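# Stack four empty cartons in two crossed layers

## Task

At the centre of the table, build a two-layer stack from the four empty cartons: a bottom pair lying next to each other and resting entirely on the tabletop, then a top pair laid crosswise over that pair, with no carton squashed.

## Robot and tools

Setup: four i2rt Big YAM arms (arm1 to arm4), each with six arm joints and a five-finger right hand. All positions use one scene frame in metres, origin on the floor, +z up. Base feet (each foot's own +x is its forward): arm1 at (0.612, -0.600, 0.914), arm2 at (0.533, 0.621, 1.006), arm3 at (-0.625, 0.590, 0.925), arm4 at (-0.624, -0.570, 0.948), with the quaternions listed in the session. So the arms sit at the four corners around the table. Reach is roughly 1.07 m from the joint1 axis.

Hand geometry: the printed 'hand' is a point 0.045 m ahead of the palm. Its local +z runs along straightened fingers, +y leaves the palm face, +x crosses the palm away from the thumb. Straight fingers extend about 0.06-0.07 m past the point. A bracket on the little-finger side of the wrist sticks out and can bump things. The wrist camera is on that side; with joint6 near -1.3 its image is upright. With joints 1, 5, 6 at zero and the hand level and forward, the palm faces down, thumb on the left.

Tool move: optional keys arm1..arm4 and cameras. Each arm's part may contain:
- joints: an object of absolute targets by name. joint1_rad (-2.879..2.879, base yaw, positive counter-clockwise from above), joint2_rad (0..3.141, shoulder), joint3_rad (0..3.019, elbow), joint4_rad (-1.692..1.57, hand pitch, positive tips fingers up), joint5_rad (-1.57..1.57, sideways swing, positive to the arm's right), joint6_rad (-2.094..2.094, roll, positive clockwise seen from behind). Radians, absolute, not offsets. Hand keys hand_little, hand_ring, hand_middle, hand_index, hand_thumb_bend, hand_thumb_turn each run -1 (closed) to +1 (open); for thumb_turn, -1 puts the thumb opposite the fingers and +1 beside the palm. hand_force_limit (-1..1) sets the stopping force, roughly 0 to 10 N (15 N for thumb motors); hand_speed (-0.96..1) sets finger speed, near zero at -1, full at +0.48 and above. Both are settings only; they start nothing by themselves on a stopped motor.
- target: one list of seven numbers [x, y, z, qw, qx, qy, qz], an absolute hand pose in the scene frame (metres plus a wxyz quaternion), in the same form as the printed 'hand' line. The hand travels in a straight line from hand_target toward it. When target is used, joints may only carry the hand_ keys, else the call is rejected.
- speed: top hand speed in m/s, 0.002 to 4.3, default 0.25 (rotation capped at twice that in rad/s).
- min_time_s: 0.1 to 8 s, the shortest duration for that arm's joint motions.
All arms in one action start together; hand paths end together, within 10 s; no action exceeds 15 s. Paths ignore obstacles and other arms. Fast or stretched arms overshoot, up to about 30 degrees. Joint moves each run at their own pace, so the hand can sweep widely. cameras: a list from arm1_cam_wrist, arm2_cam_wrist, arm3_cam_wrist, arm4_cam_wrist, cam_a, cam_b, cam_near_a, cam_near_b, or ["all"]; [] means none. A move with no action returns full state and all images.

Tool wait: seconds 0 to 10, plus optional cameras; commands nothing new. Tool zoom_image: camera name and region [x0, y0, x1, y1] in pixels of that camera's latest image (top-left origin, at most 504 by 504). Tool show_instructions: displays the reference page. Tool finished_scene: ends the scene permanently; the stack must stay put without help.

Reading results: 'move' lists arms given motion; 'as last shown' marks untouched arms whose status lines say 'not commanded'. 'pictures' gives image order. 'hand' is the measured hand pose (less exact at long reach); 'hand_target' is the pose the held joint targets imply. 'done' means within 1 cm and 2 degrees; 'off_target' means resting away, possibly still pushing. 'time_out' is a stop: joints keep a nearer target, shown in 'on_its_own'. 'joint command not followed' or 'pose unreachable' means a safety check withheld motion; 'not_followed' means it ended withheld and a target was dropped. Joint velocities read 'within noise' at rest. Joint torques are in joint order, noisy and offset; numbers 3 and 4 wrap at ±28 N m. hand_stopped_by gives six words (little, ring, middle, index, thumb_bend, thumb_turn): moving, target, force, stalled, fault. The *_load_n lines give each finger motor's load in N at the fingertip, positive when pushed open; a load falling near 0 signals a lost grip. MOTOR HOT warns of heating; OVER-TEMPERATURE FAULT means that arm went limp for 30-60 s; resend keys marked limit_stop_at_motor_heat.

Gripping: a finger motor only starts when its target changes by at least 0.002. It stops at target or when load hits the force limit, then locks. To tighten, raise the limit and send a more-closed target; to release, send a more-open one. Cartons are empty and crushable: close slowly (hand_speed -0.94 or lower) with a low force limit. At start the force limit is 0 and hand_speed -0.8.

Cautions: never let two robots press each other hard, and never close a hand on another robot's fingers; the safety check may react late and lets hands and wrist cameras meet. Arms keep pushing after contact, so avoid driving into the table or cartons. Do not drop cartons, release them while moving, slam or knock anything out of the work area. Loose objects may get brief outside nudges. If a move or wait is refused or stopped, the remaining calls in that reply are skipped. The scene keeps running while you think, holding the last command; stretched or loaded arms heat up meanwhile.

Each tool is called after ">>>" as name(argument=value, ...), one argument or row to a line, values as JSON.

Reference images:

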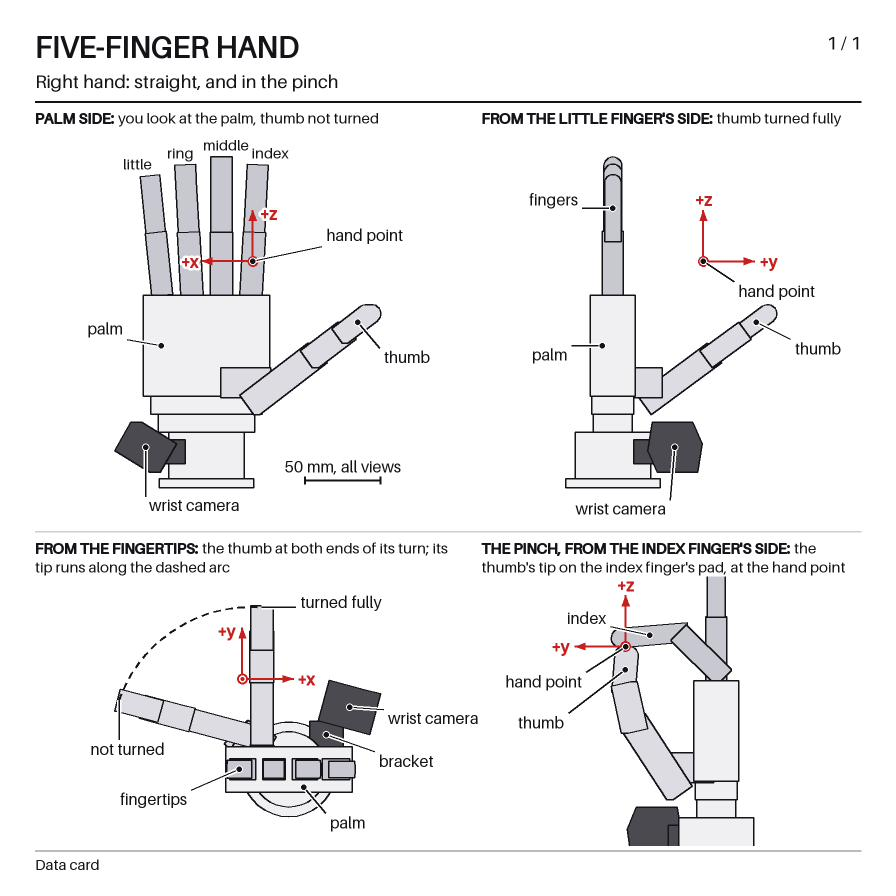

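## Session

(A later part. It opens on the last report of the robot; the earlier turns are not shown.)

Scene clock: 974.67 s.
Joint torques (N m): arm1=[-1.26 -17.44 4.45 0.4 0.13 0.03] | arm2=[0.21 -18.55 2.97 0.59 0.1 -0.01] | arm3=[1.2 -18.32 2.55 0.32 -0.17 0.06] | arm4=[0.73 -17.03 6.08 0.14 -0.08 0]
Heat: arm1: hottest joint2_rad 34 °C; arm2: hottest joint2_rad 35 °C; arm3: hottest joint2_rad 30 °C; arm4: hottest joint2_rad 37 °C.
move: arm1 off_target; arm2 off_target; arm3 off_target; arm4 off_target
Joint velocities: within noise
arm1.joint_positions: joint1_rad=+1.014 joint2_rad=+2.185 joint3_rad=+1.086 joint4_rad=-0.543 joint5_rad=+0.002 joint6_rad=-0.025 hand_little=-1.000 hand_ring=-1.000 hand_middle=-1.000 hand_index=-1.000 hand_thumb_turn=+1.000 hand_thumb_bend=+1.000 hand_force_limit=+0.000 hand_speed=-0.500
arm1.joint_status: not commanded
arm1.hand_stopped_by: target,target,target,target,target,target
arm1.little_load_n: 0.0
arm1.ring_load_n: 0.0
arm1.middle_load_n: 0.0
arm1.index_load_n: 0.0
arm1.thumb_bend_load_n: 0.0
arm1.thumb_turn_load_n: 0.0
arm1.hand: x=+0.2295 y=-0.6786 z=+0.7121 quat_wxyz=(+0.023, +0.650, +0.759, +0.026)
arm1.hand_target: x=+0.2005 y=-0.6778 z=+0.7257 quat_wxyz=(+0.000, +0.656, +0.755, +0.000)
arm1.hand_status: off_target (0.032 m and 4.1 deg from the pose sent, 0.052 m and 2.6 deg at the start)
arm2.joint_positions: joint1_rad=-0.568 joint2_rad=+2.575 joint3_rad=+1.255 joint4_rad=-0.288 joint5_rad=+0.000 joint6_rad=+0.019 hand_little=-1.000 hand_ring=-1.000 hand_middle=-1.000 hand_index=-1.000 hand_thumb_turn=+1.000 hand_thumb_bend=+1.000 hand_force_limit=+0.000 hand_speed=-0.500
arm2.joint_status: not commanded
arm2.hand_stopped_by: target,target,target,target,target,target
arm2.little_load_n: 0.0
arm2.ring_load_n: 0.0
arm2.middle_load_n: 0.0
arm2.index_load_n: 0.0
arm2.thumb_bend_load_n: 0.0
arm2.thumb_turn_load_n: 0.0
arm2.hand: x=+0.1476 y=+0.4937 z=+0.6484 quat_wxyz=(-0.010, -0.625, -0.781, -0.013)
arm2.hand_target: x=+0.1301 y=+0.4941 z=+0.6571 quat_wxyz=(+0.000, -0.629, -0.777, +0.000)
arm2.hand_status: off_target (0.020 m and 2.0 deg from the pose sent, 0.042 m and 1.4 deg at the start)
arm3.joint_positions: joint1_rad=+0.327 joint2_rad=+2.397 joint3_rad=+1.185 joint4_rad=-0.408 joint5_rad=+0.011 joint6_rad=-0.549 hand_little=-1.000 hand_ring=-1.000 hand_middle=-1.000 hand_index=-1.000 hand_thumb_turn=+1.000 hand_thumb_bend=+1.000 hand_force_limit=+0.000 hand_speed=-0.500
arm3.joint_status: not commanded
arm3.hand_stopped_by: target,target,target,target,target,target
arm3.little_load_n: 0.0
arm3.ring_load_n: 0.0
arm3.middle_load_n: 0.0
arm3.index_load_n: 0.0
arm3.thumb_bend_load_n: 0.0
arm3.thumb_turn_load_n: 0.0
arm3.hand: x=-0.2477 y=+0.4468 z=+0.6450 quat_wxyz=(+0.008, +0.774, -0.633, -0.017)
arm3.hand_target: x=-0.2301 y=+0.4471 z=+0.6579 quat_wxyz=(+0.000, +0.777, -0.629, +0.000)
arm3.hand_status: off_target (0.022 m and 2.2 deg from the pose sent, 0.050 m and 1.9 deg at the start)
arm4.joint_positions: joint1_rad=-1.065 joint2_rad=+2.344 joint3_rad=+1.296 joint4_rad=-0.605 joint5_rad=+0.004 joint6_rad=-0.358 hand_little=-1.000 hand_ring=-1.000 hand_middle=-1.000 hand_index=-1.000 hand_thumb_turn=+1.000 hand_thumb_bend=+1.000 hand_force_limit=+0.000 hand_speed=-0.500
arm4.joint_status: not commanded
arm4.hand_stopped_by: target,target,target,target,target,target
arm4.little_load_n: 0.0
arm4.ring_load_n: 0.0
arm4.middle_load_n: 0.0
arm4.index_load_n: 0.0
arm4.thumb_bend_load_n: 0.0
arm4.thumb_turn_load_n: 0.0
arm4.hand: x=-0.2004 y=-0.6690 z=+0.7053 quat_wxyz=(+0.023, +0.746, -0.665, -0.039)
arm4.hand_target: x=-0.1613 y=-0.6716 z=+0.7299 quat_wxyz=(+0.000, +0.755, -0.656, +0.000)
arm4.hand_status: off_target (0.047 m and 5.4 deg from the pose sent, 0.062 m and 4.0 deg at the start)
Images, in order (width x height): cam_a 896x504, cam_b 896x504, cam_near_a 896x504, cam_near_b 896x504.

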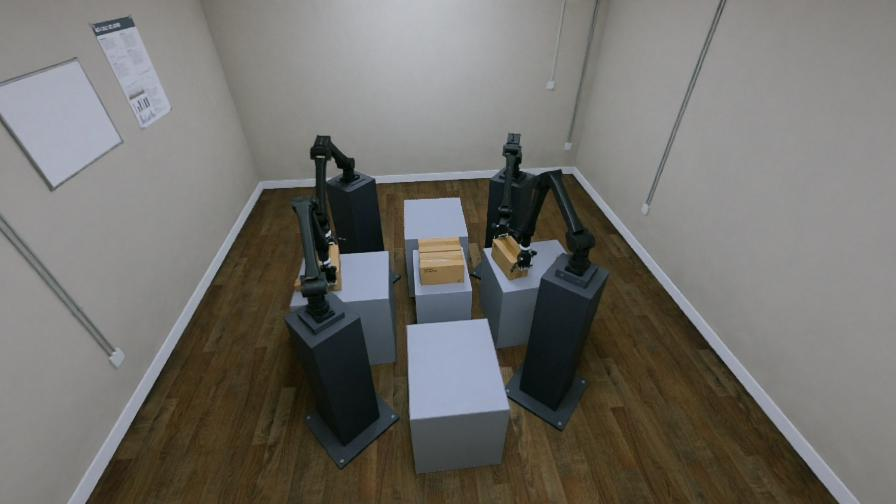

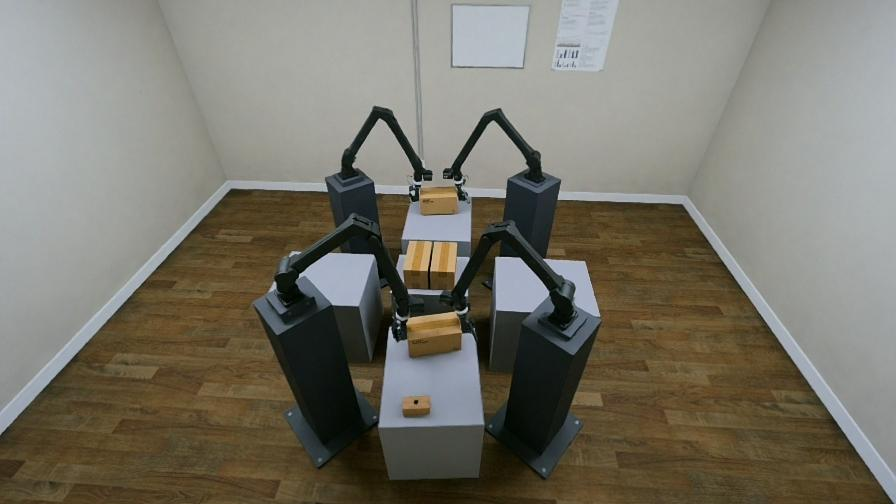

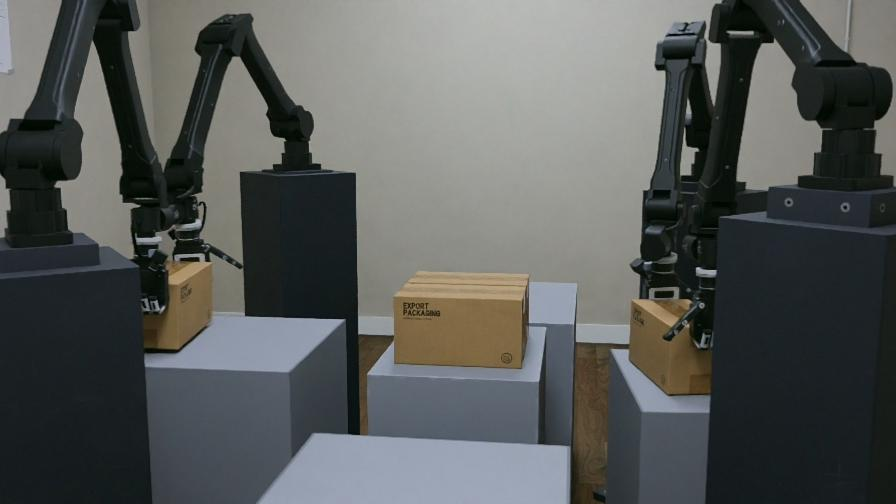

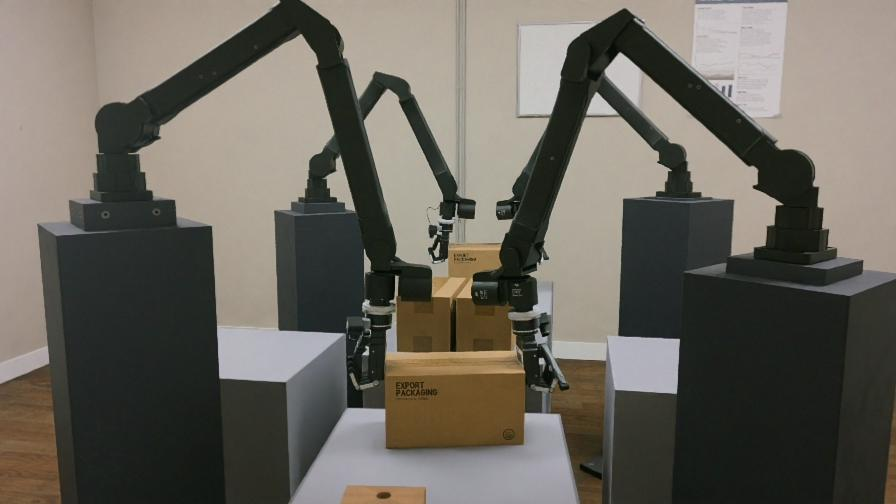

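>>> move(
  arm1={"target": [0.200, -0.678, 0.680, 0, 0.6561, 0.7547, 0], "speed": 0.05},
  arm4={"target": [-0.160, -0.672, 0.684, 0, 0.7547, -0.6561, 0], "speed": 0.05},
  arm2={"target": [0.130, 0.494, 0.612, 0, 0.6293, 0.7771, 0], "speed": 0.05},
  arm3={"target": [-0.230, 0.447, 0.613, 0, 0.7771, -0.6293, 0], "speed": 0.05},
)

>>> move(
  arm1={"target": [0.242, -0.678, 0.668, -0.0286, 0.6554, 0.7540, -0.0329], "speed": 0.08},
  arm4={"target": [-0.205, -0.674, 0.672, -0.0329, 0.7540, -0.6554, 0.0286], "speed": 0.08},
  arm2={"target": [0.162, 0.496, 0.598, -0.0220, 0.6289, 0.7766, -0.0271], "speed": 0.08},
  arm3={"target": [-0.262, 0.445, 0.600, -0.0271, 0.7766, -0.6289, 0.0220], "speed": 0.08},
)

>>> move(
  arm1={"target": [0.174, -0.678, 0.666, -0.0286, 0.6554, 0.7540, -0.0329], "speed": 0.08},
  arm4={"target": [-0.132, -0.670, 0.672, -0.0329, 0.7540, -0.6554, 0.0286], "speed": 0.08},
  arm2={"target": [0.108, 0.492, 0.597, -0.0220, 0.6289, 0.7766, -0.0271], "speed": 0.08},
  arm3={"target": [-0.207, 0.449, 0.600, -0.0271, 0.7766, -0.6289, 0.0220], "speed": 0.08},
  cameras=["cam_b", "cam_near_a", "cam_near_b"],
)

>>> zoom_image(
  camera="cam_near_a",
  region=[100, 220, 240, 380],
)

>>> zoom_image(
  camera="cam_near_b",
  region=[290, 230, 630, 490],
)

Scene clock: 998.80 s.
Joint torques (N m): arm1=[-1.2 -14.04 5.22 0.77 0.13 0.04] | arm2=[0.15 -15.79 4.86 1.22 0.1 0] | arm3=[1.32 -15.5 3.9 1.09 -0.16 0.06] | arm4=[0.79 -13.39 7.71 1.07 -0.12 0]
Heat: arm1: hottest joint2_rad 36 °C; arm2: hottest joint2_rad 37 °C; arm3: hottest joint2_rad 30 °C; arm4: hottest joint2_rad 39 °C.
move: arm1 off_target; arm2 off_target; arm3 off_target; arm4 off_target
Joint velocities: within noise
arm1.joint_positions: joint1_rad=+1.013 joint2_rad=+2.248 joint3_rad=+1.094 joint4_rad=-0.469 joint5_rad=+0.002 joint6_rad=-0.026 hand_little=-1.000 hand_ring=-1.000 hand_middle=-1.000 hand_index=-1.000 hand_thumb_turn=+1.000 hand_thumb_bend=+1.000 hand_force_limit=+0.000 hand_speed=-0.500
arm1.joint_status: not commanded
arm1.hand_stopped_by: target,target,target,target,target,target
arm1.little_load_n: 0.5
arm1.ring_load_n: 0.0
arm1.middle_load_n: 0.0
arm1.index_load_n: 0.0
arm1.thumb_bend_load_n: 0.0
arm1.thumb_turn_load_n: 0.0
arm1.hand: x=+0.2271 y=-0.6787 z=+0.6838 quat_wxyz=(+0.017, +0.651, +0.759, +0.019)
arm1.hand_target: x=+0.2004 y=-0.6778 z=+0.6813 quat_wxyz=(+0.000, +0.656, +0.755, +0.000)
arm1.hand_status: off_target (0.027 m and 3.0 deg from the pose sent, 0.044 m and 4.1 deg at the start)
arm2.joint_positions: joint1_rad=-0.568 joint2_rad=+2.646 joint3_rad=+1.301 joint4_rad=-0.264 joint5_rad=+0.000 joint6_rad=+0.018 hand_little=-1.000 hand_ring=-1.000 hand_middle=-1.000 hand_index=-1.000 hand_thumb_turn=+1.000 hand_thumb_bend=+1.000 hand_force_limit=+0.000 hand_speed=-0.500
arm2.joint_status: not commanded
arm2.hand_stopped_by: target,target,target,target,target,target
arm2.little_load_n: 0.0
arm2.ring_load_n: 0.0
arm2.middle_load_n: 0.0
arm2.index_load_n: 0.0
arm2.thumb_bend_load_n: 0.0
arm2.thumb_turn_load_n: 0.0
arm2.hand: x=+0.1473 y=+0.4937 z=+0.6207 quat_wxyz=(-0.010, -0.624, -0.781, -0.013)
arm2.hand_target: x=+0.1302 y=+0.4942 z=+0.6129 quat_wxyz=(+0.000, -0.629, -0.777, +0.000)
arm2.hand_status: off_target (0.019 m and 2.1 deg from the pose sent, 0.040 m and 2.0 deg at the start)
arm3.joint_positions: joint1_rad=+0.327 joint2_rad=+2.470 joint3_rad=+1.209 joint4_rad=-0.364 joint5_rad=+0.011 joint6_rad=-0.548 hand_little=-1.000 hand_ring=-1.000 hand_middle=-1.000 hand_index=-1.000 hand_thumb_turn=+1.000 hand_thumb_bend=+1.000 hand_force_limit=+0.000 hand_speed=-0.500
arm3.joint_status: not commanded
arm3.hand_stopped_by: target,target,target,target,target,target
arm3.little_load_n: 0.0
arm3.ring_load_n: 0.0
arm3.middle_load_n: 0.0
arm3.index_load_n: 0.0
arm3.thumb_bend_load_n: 0.0
arm3.thumb_turn_load_n: 0.0
arm3.hand: x=-0.2519 y=+0.4486 z=+0.6149 quat_wxyz=(+0.008, +0.774, -0.633, -0.020)
arm3.hand_target: x=-0.2301 y=+0.4472 z=+0.6138 quat_wxyz=(+0.000, +0.777, -0.629, +0.000)
arm3.hand_status: off_target (0.022 m and 2.5 deg from the pose sent, 0.037 m and 2.2 deg at the start)
arm4.joint_positions: joint1_rad=-1.065 joint2_rad=+2.388 joint3_rad=+1.299 joint4_rad=-0.562 joint5_rad=+0.005 joint6_rad=-0.357 hand_little=-1.000 hand_ring=-1.000 hand_middle=-1.000 hand_index=-1.000 hand_thumb_turn=+1.000 hand_thumb_bend=+1.000 hand_force_limit=+0.000 hand_speed=-0.500
arm4.joint_status: not commanded
arm4.hand_stopped_by: target,target,target,target,target,target
arm4.little_load_n: 0.5
arm4.ring_load_n: 0.0
arm4.middle_load_n: 0.0
arm4.index_load_n: 0.5
arm4.thumb_bend_load_n: 0.0
arm4.thumb_turn_load_n: 0.0
arm4.hand: x=-0.2042 y=-0.6682 z=+0.6837 quat_wxyz=(+0.023, +0.745, -0.665, -0.038)
arm4.hand_target: x=-0.1612 y=-0.6715 z=+0.6868 quat_wxyz=(+0.000, +0.755, -0.656, +0.000)
arm4.hand_status: off_target (0.044 m and 5.3 deg from the pose sent, 0.046 m and 5.4 deg at the start)
pictures: none

Scene clock: 1000.00 s.
Joint torques (N m): arm1=[-0.21 -14.86 1.78 0.51 0.08 0.12] | arm2=[1.03 -14.97 1.4 0.99 0.16 0.08] | arm3=[0.21 -15.56 1.22 0.95 -0.19 -0.09] | arm4=[-1.14 -14.56 2.88 0.61 -0.05 0.03]
Heat: arm1: hottest joint2_rad 36 °C; arm2: hottest joint2_rad 37 °C; arm3: hottest joint2_rad 30 °C; arm4: hottest joint2_rad 39 °C.
move: arm1 done; arm2 off_target; arm3 done; arm4 off_target
Joint velocities: within noise
arm1.joint_positions: joint1_rad=+1.013 joint2_rad=+2.230 joint3_rad=+0.940 joint4_rad=-0.216 joint5_rad=+0.002 joint6_rad=-0.025 hand_little=-1.000 hand_ring=-1.000 hand_middle=-1.000 hand_index=-1.000 hand_thumb_turn=+1.000 hand_thumb_bend=+1.000 hand_force_limit=+0.000 hand_speed=-0.500
arm1.joint_status: not commanded
arm1.hand_stopped_by: target,target,target,target,target,target
arm1.little_load_n: 0.0
arm1.ring_load_n: 0.0
arm1.middle_load_n: 0.0
arm1.index_load_n: 0.0
arm1.thumb_bend_load_n: 0.0
arm1.thumb_turn_load_n: 0.0
arm1.hand: x=+0.2493 y=-0.6760 z=+0.6642 quat_wxyz=(-0.022, +0.651, +0.758, -0.024)
arm1.hand_target: x=+0.2421 y=-0.6780 z=+0.6680 quat_wxyz=(-0.028, +0.655, +0.754, -0.033)
arm1.hand_status: done (0.008 m and 1.5 deg from the pose sent, 0.022 m and 8.0 deg at the start)
arm2.joint_positions: joint1_rad=-0.568 joint2_rad=+2.646 joint3_rad=+1.204 joint4_rad=-0.047 joint5_rad=+0.000 joint6_rad=+0.024 hand_little=-1.000 hand_ring=-1.000 hand_middle=-1.000 hand_index=-1.000 hand_thumb_turn=+1.000 hand_thumb_bend=+1.000 hand_force_limit=+0.000 hand_speed=-0.500
arm2.joint_status: not commanded
arm2.hand_stopped_by: target,target,target,target,target,target
arm2.little_load_n: 0.0
arm2.ring_load_n: 0.0
arm2.middle_load_n: 0.0
arm2.index_load_n: 0.0
arm2.thumb_bend_load_n: 0.0
arm2.thumb_turn_load_n: 0.5
arm2.hand: x=+0.1510 y=+0.4943 z=+0.6077 quat_wxyz=(+0.026, -0.626, -0.779, +0.034)
arm2.hand_target: x=+0.1620 y=+0.4961 z=+0.5985 quat_wxyz=(+0.022, -0.629, -0.777, +0.027)
arm2.hand_status: off_target (0.015 m and 1.0 deg from the pose sent, 0.027 m and 6.0 deg at the start)
arm3.joint_positions: joint1_rad=+0.299 joint2_rad=+2.470 joint3_rad=+1.111 joint4_rad=-0.180 joint5_rad=-0.027 joint6_rad=-0.580 hand_little=-1.000 hand_ring=-1.000 hand_middle=-1.000 hand_index=-1.000 hand_thumb_turn=+1.000 hand_thumb_bend=+1.000 hand_force_limit=+0.000 hand_speed=-0.500
arm3.joint_status: not commanded
arm3.hand_stopped_by: target,target,target,target,target,target
arm3.little_load_n: 0.0
arm3.ring_load_n: 0.0
arm3.middle_load_n: 0.0
arm3.index_load_n: 0.0
arm3.thumb_bend_load_n: 0.0
arm3.thumb_turn_load_n: 0.0
arm3.hand: x=-0.2657 y=+0.4482 z=+0.5988 quat_wxyz=(-0.023, +0.775, -0.632, +0.015)
arm3.hand_target: x=-0.2618 y=+0.4450 z=+0.6001 quat_wxyz=(-0.027, +0.777, -0.629, +0.022)
arm3.hand_status: done (0.005 m and 1.0 deg from the pose sent, 0.018 m and 6.3 deg at the start)
arm4.joint_positions: joint1_rad=-1.082 joint2_rad=+2.369 joint3_rad=+1.155 joint4_rad=-0.308 joint5_rad=-0.032 joint6_rad=-0.398 hand_little=-1.000 hand_ring=-1.000 hand_middle=-1.000 hand_index=-1.000 hand_thumb_turn=+1.000 hand_thumb_bend=+1.000 hand_force_limit=+0.000 hand_speed=-0.500
arm4.joint_status: not commanded
arm4.hand_stopped_by: target,target,target,target,target,target
arm4.little_load_n: 0.0
arm4.ring_load_n: 0.0
arm4.middle_load_n: 0.0
arm4.index_load_n: 0.0
arm4.thumb_bend_load_n: -0.5
arm4.thumb_turn_load_n: 0.0
arm4.hand: x=-0.2179 y=-0.6673 z=+0.6616 quat_wxyz=(-0.023, +0.754, -0.656, +0.011)
arm4.hand_target: x=-0.2050 y=-0.6740 z=+0.6720 quat_wxyz=(-0.033, +0.754, -0.655, +0.029)
arm4.hand_status: off_target (0.018 m and 2.3 deg from the pose sent, 0.013 m and 10.1 deg at the start)
pictures: none

Scene clock: 1001.43 s.
Joint torques (N m): arm1=[-1.49 -14.74 6.98 0.68 0.06 0.03] | arm2=[-0.03 -16.5 6.3 1.03 0.13 -0.01] | arm3=[2.43 -16.15 5.46 0.92 -0.32 0.1] | arm4=[2.08 -13.86 9.55 0.61 -0.21 -0.08]
Heat: arm1: hottest joint2_rad 36 °C; arm2: hottest joint2_rad 37 °C; arm3: hottest joint2_rad 30 °C; arm4: hottest joint2_rad 39 °C.
move: arm1 off_target; arm2 off_target; arm3 off_target; arm4 off_target
Joint velocities: within noise
arm1.joint_positions: joint1_rad=+1.009 joint2_rad=+2.277 joint3_rad=+1.074 joint4_rad=-0.365 joint5_rad=+0.002 joint6_rad=-0.033 hand_little=-1.000 hand_ring=-1.000 hand_middle=-1.000 hand_index=-1.000 hand_thumb_turn=+1.000 hand_thumb_bend=+1.000 hand_force_limit=+0.000 hand_speed=-0.500
arm1.joint_status: not commanded
arm1.hand_stopped_by: target,target,target,target,target,target
arm1.little_load_n: 0.0
arm1.ring_load_n: 0.0
arm1.middle_load_n: 0.0
arm1.index_load_n: 0.0
arm1.thumb_bend_load_n: 0.0
arm1.thumb_turn_load_n: 0.0
arm1.hand: x=+0.2224 y=-0.6772 z=+0.6643 quat_wxyz=(-0.001, +0.650, +0.760, -0.002)
arm1.hand_target: x=+0.1755 y=-0.6775 z=+0.6691 quat_wxyz=(-0.029, +0.655, +0.754, -0.033)
arm1.hand_status: off_target (0.048 m and 4.9 deg from the pose sent, 0.075 m and 1.5 deg at the start)
arm2.joint_positions: joint1_rad=-0.571 joint2_rad=+2.683 joint3_rad=+1.309 joint4_rad=-0.185 joint5_rad=+0.000 joint6_rad=+0.013 hand_little=-1.000 hand_ring=-1.000 hand_middle=-1.000 hand_index=-1.000 hand_thumb_turn=+1.000 hand_thumb_bend=+1.000 hand_force_limit=+0.000 hand_speed=-0.500
arm2.joint_status: not commanded
arm2.hand_stopped_by: target,target,target,target,target,target
arm2.little_load_n: 0.0
arm2.ring_load_n: 0.0
arm2.middle_load_n: 0.0
arm2.index_load_n: 0.0
arm2.thumb_bend_load_n: 0.0
arm2.thumb_turn_load_n: 0.0
arm2.hand: x=+0.1409 y=+0.4938 z=+0.6014 quat_wxyz=(+0.005, -0.624, -0.782, +0.006)
arm2.hand_target: x=+0.1087 y=+0.4924 z=+0.5988 quat_wxyz=(+0.022, -0.629, -0.777, +0.027)
arm2.hand_status: off_target (0.033 m and 3.3 deg from the pose sent, 0.044 m and 1.0 deg at the start)
arm3.joint_positions: joint1_rad=+0.315 joint2_rad=+2.501 joint3_rad=+1.209 joint4_rad=-0.298 joint5_rad=-0.023 joint6_rad=-0.548 hand_little=-1.000 hand_ring=-1.000 hand_middle=-1.000 hand_index=-1.000 hand_thumb_turn=+1.000 hand_thumb_bend=+1.000 hand_force_limit=+0.000 hand_speed=-0.500
arm3.joint_status: not commanded
arm3.hand_stopped_by: target,target,target,target,target,target
arm3.little_load_n: 0.0
arm3.ring_load_n: 0.0
arm3.middle_load_n: 0.0
arm3.index_load_n: 0.0
arm3.thumb_bend_load_n: 0.0
arm3.thumb_turn_load_n: 0.0
arm3.hand: x=-0.2478 y=+0.4495 z=+0.5980 quat_wxyz=(-0.013, +0.770, -0.638, -0.009)
arm3.hand_target: x=-0.2078 y=+0.4495 z=+0.6020 quat_wxyz=(-0.028, +0.777, -0.629, +0.022)
arm3.hand_status: off_target (0.041 m and 4.1 deg from the pose sent, 0.059 m and 1.0 deg at the start)
arm4.joint_positions: joint1_rad=-1.077 joint2_rad=+2.412 joint3_rad=+1.286 joint4_rad=-0.464 joint5_rad=-0.024 joint6_rad=-0.343 hand_little=-1.000 hand_ring=-1.000 hand_middle=-1.000 hand_index=-1.000 hand_thumb_turn=+1.000 hand_thumb_bend=+1.000 hand_force_limit=+0.000 hand_speed=-0.500
arm4.joint_status: not commanded
arm4.hand_stopped_by: target,target,target,target,target,target
arm4.little_load_n: 0.0
arm4.ring_load_n: 0.0
arm4.middle_load_n: 0.0
arm4.index_load_n: 0.0
arm4.thumb_bend_load_n: 0.0
arm4.thumb_turn_load_n: 0.0
arm4.hand: x=-0.1951 y=-0.6690 z=+0.6651 quat_wxyz=(-0.005, +0.737, -0.676, -0.018)
arm4.hand_target: x=-0.1346 y=-0.6685 z=+0.6767 quat_wxyz=(-0.033, +0.754, -0.655, +0.029)
arm4.hand_status: off_target (0.064 m and 6.9 deg from the pose sent, 0.087 m and 2.3 deg at the start)
Images, in order (width x height): cam_b 896x504, cam_near_a 896x504, cam_near_b 896x504.

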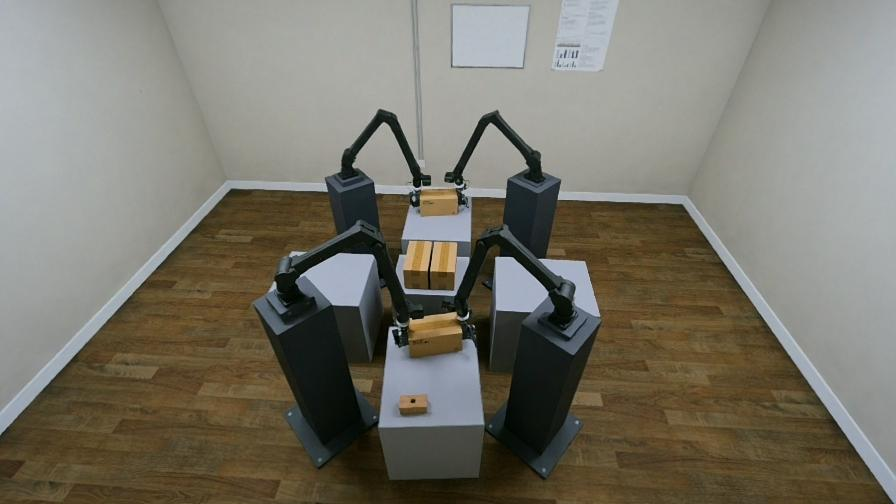

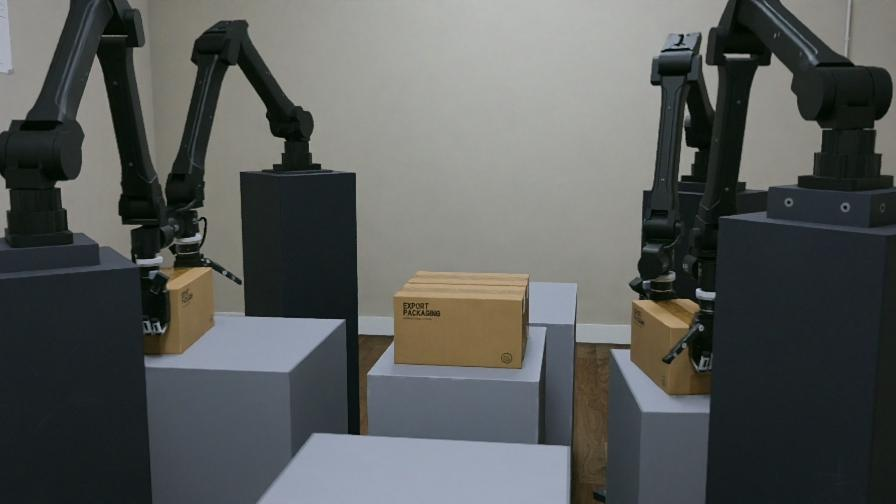

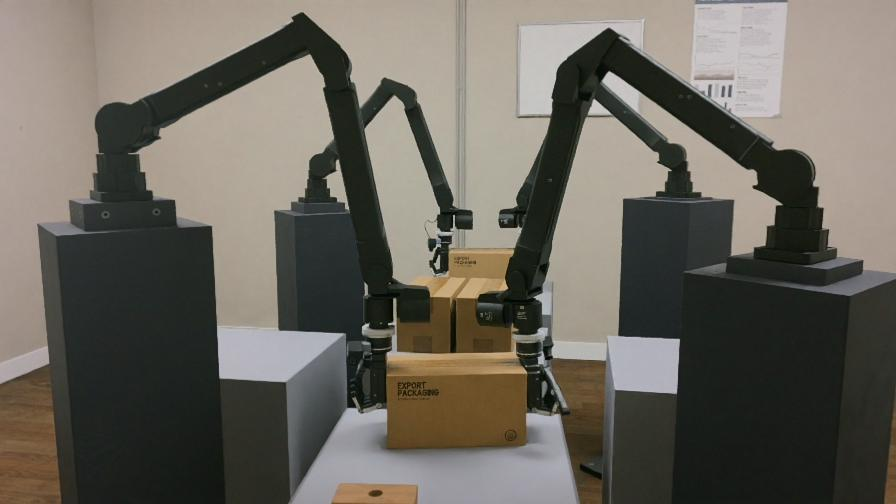

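Scaled by 3.150.

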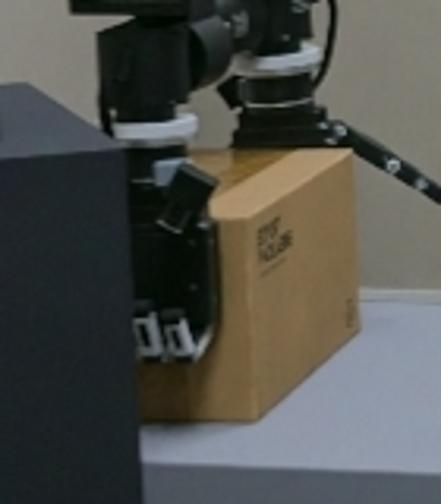

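Scaled by 1.482.

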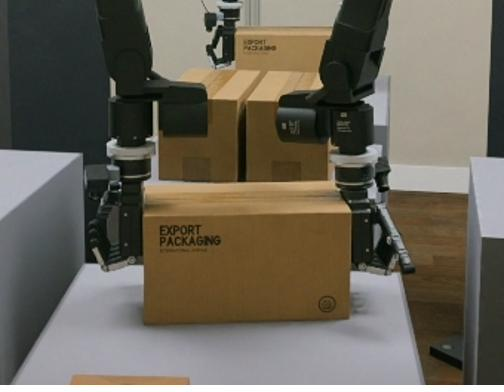

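>>> move(
  arm1={"target": [0.174, -0.678, 0.716, -0.0286, 0.6554, 0.7540, -0.0329], "speed": 0.06},
  arm4={"target": [-0.132, -0.670, 0.724, -0.0329, 0.7540, -0.6554, 0.0286], "speed": 0.06},
  arm2={"target": [0.108, 0.492, 0.647, -0.0220, 0.6289, 0.7766, -0.0271], "speed": 0.06},
  arm3={"target": [-0.207, 0.449, 0.652, -0.0271, 0.7766, -0.6289, 0.0220], "speed": 0.06},
  cameras=["cam_b", "cam_near_a", "cam_near_b"],
)

>>> zoom_image(
  camera="cam_near_a",
  region=[100, 220, 240, 380],
)

>>> zoom_image(
  camera="cam_near_a",
  region=[610, 220, 730, 400],
)

>>> zoom_image(
  camera="cam_near_b",
  region=[290, 230, 630, 490],
)

Scene clock: 1015.20 s.
Joint torques (N m): arm1=[-0.32 -14.97 3 0.16 0.14 0] | arm2=[0.21 -19.72 4.23 1.03 0.12 0.06] | arm3=[1.85 -19.49 3.48 0.8 -0.31 0.02] | arm4=[0.85 -16.38 8.1 0.65 -0.23 -0.02]
Heat: arm1: hottest joint2_rad 36 °C; arm2: hottest joint2_rad 36 °C; arm3: hottest joint2_rad 31 °C; arm4: hottest joint2_rad 37 °C.
move: arm1 not_followed; arm2 off_target; arm3 off_target; arm4 off_target
Joint velocities: within noise
arm1.joint_positions: joint1_rad=+1.004 joint2_rad=+2.180 joint3_rad=+1.050 joint4_rad=-0.477 joint5_rad=+0.002 joint6_rad=-0.045 hand_little=-1.000 hand_ring=-1.000 hand_middle=-1.000 hand_index=-1.000 hand_thumb_turn=+1.000 hand_thumb_bend=+1.000 hand_force_limit=+0.000 hand_speed=-0.500
arm1.joint_status: not commanded
arm1.hand_stopped_by: target,target,target,target,target,target
arm1.little_load_n: 0.0
arm1.ring_load_n: 0.0
arm1.middle_load_n: 0.0
arm1.index_load_n: 0.0
arm1.thumb_bend_load_n: 0.0
arm1.thumb_turn_load_n: 0.0
arm1.on_its_own: joint3_rad is held at +1.052, not at its first target +1.142; joint4_rad is held at -0.476, not at its first target -0.346
arm1.hand: x=+0.2323 y=-0.6734 z=+0.7055 quat_wxyz=(+0.012, +0.647, +0.763, +0.013)
arm1.hand_target: x=+0.2307 y=-0.6736 z=+0.7056 quat_wxyz=(+0.011, +0.647, +0.763, +0.011)
arm1.hand_status: not_followed (0.059 m and 7.2 deg from the pose sent, 0.071 m and 4.9 deg at the start)
arm2.joint_positions: joint1_rad=-0.574 joint2_rad=+2.609 joint3_rad=+1.253 joint4_rad=-0.229 joint5_rad=+0.001 joint6_rad=+0.007 hand_little=-1.000 hand_ring=-1.000 hand_middle=-1.000 hand_index=-1.000 hand_thumb_turn=+1.000 hand_thumb_bend=+1.000 hand_force_limit=+0.000 hand_speed=-0.500
arm2.joint_status: not commanded
arm2.hand_stopped_by: target,target,target,target,target,target
arm2.little_load_n: 0.0
arm2.ring_load_n: 0.0
arm2.middle_load_n: 0.0
arm2.index_load_n: 0.5
arm2.thumb_bend_load_n: 0.0
arm2.thumb_turn_load_n: 0.0
arm2.hand: x=+0.1495 y=+0.4974 z=+0.6316 quat_wxyz=(-0.003, -0.622, -0.783, -0.004)
arm2.hand_target: x=+0.1088 y=+0.4924 z=+0.6480 quat_wxyz=(+0.022, -0.629, -0.777, +0.027)
arm2.hand_status: off_target (0.045 m and 4.7 deg from the pose sent, 0.056 m and 3.2 deg at the start)
arm3.joint_positions: joint1_rad=+0.324 joint2_rad=+2.418 joint3_rad=+1.187 joint4_rad=-0.366 joint5_rad=-0.023 joint6_rad=-0.540 hand_little=-1.000 hand_ring=-1.000 hand_middle=-1.000 hand_index=-1.000 hand_thumb_turn=+1.000 hand_thumb_bend=+1.000 hand_force_limit=+0.000 hand_speed=-0.500
arm3.joint_status: not commanded
arm3.hand_stopped_by: target,target,target,target,target,target
arm3.little_load_n: 0.0
arm3.ring_load_n: 0.0
arm3.middle_load_n: 0.0
arm3.index_load_n: 0.0
arm3.thumb_bend_load_n: -0.5
arm3.thumb_turn_load_n: 0.0
arm3.hand: x=-0.2422 y=+0.4514 z=+0.6335 quat_wxyz=(-0.012, +0.770, -0.638, -0.012)
arm3.hand_target: x=-0.2076 y=+0.4494 z=+0.6525 quat_wxyz=(-0.027, +0.777, -0.629, +0.022)
arm3.hand_status: off_target (0.040 m and 4.4 deg from the pose sent, 0.068 m and 4.1 deg at the start)
arm4.joint_positions: joint1_rad=-1.063 joint2_rad=+2.338 joint3_rad=+1.275 joint4_rad=-0.544 joint5_rad=-0.024 joint6_rad=-0.344 hand_little=-1.000 hand_ring=-1.000 hand_middle=-1.000 hand_index=-1.000 hand_thumb_turn=+1.000 hand_thumb_bend=+1.000 hand_force_limit=+0.000 hand_speed=-0.500
arm4.joint_status: not commanded
arm4.hand_stopped_by: target,target,target,target,target,target
arm4.little_load_n: 0.0
arm4.ring_load_n: 0.0
arm4.middle_load_n: 0.0
arm4.index_load_n: 0.0
arm4.thumb_bend_load_n: 0.0
arm4.thumb_turn_load_n: 0.0
arm4.hand: x=-0.1926 y=-0.6630 z=+0.7009 quat_wxyz=(+0.000, +0.742, -0.670, -0.025)
arm4.hand_target: x=-0.1366 y=-0.6689 z=+0.7264 quat_wxyz=(-0.032, +0.754, -0.656, +0.027)
arm4.hand_status: off_target (0.065 m and 7.5 deg from the pose sent, 0.086 m and 6.9 deg at the start)
led back after a hold (arm1 arm): the arm was led back toward your command in small steps, so it may still be short of it.
led back after a hold (arm4 arm): the arm was led back toward your command in small steps, so it may still be short of it.
pose unreachable (arm1 arm): on one or more control steps of this call this arm could not follow its commanded pose, so it was not sent that pose on those steps. On the call's last step it was still not sent that pose. It may still have moved: this result reports where it is.
cause: moving toward the commanded pose would bring a part of the arm too close to another arm (the arm4 arm, along the way the arms are being sent, or toward where that arm still pushes).
pose unreachable (arm4 arm): on one or more control steps of this call this arm could not follow its commanded pose, so it was not sent that pose on those steps. It may still have moved: this result reports where it is.
cause: moving toward the commanded pose would bring a part of the arm too close to another arm (the arm1 arm, along the way the arms are being sent, or toward where that arm still pushes).
Images, in order (width x height): cam_b 896x504, cam_near_a 896x504, cam_near_b 896x504.

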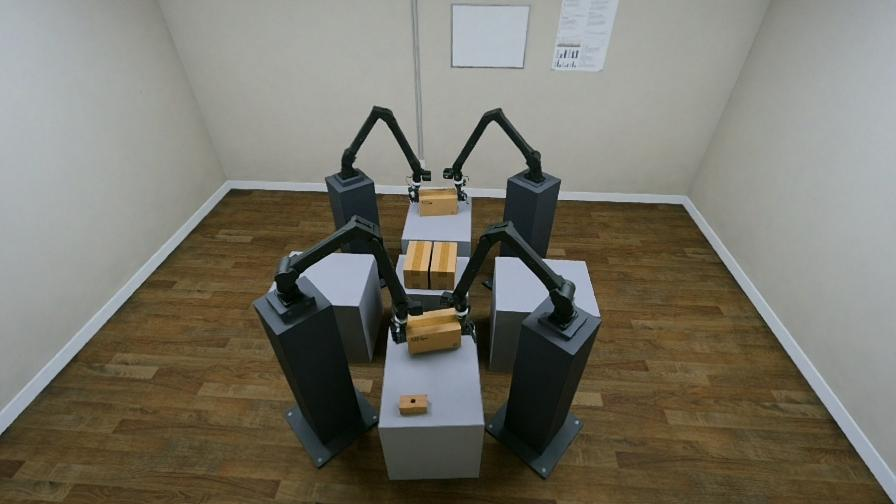

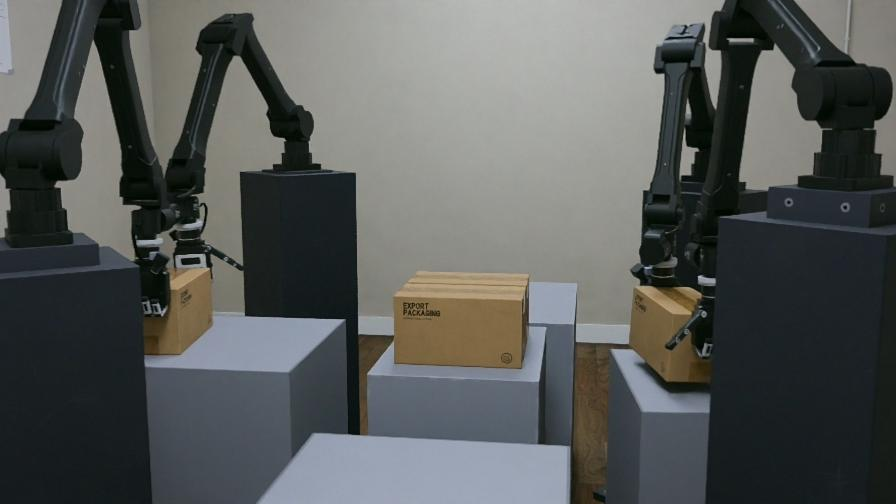

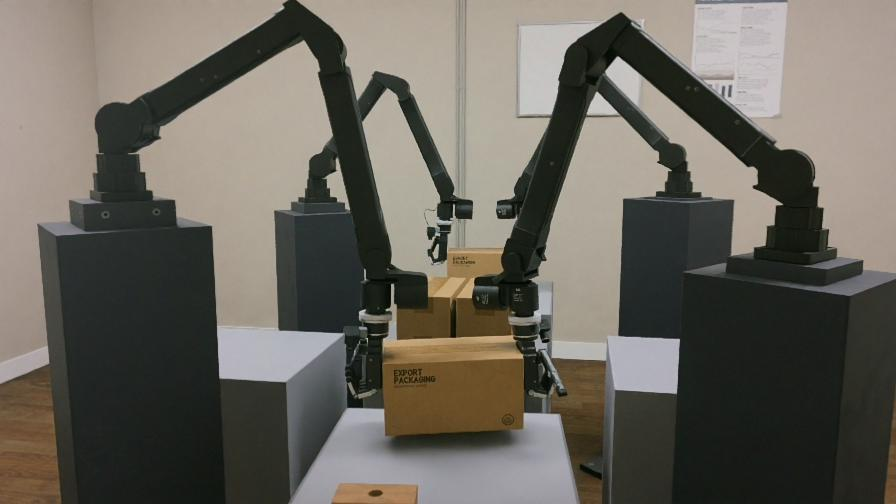

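Scaled by 3.150.

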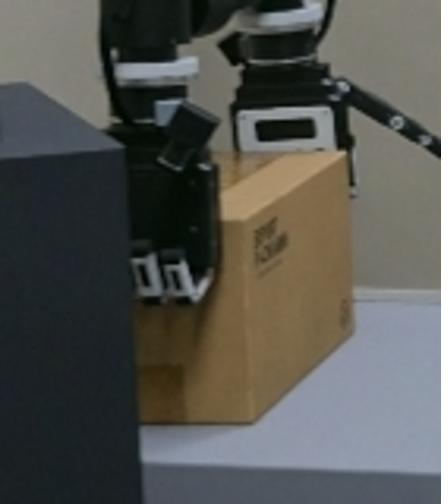

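Scaled by 2.800.

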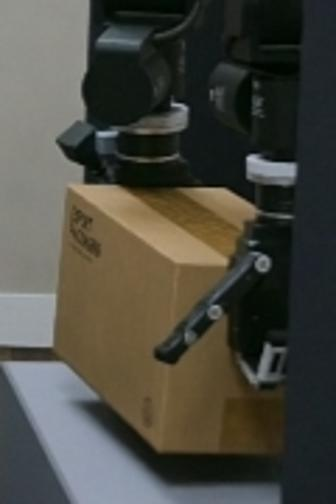

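Scaled by 1.482.

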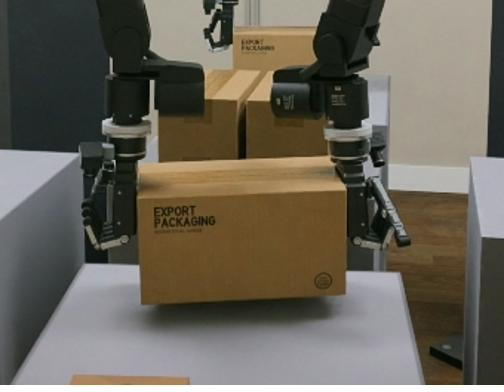

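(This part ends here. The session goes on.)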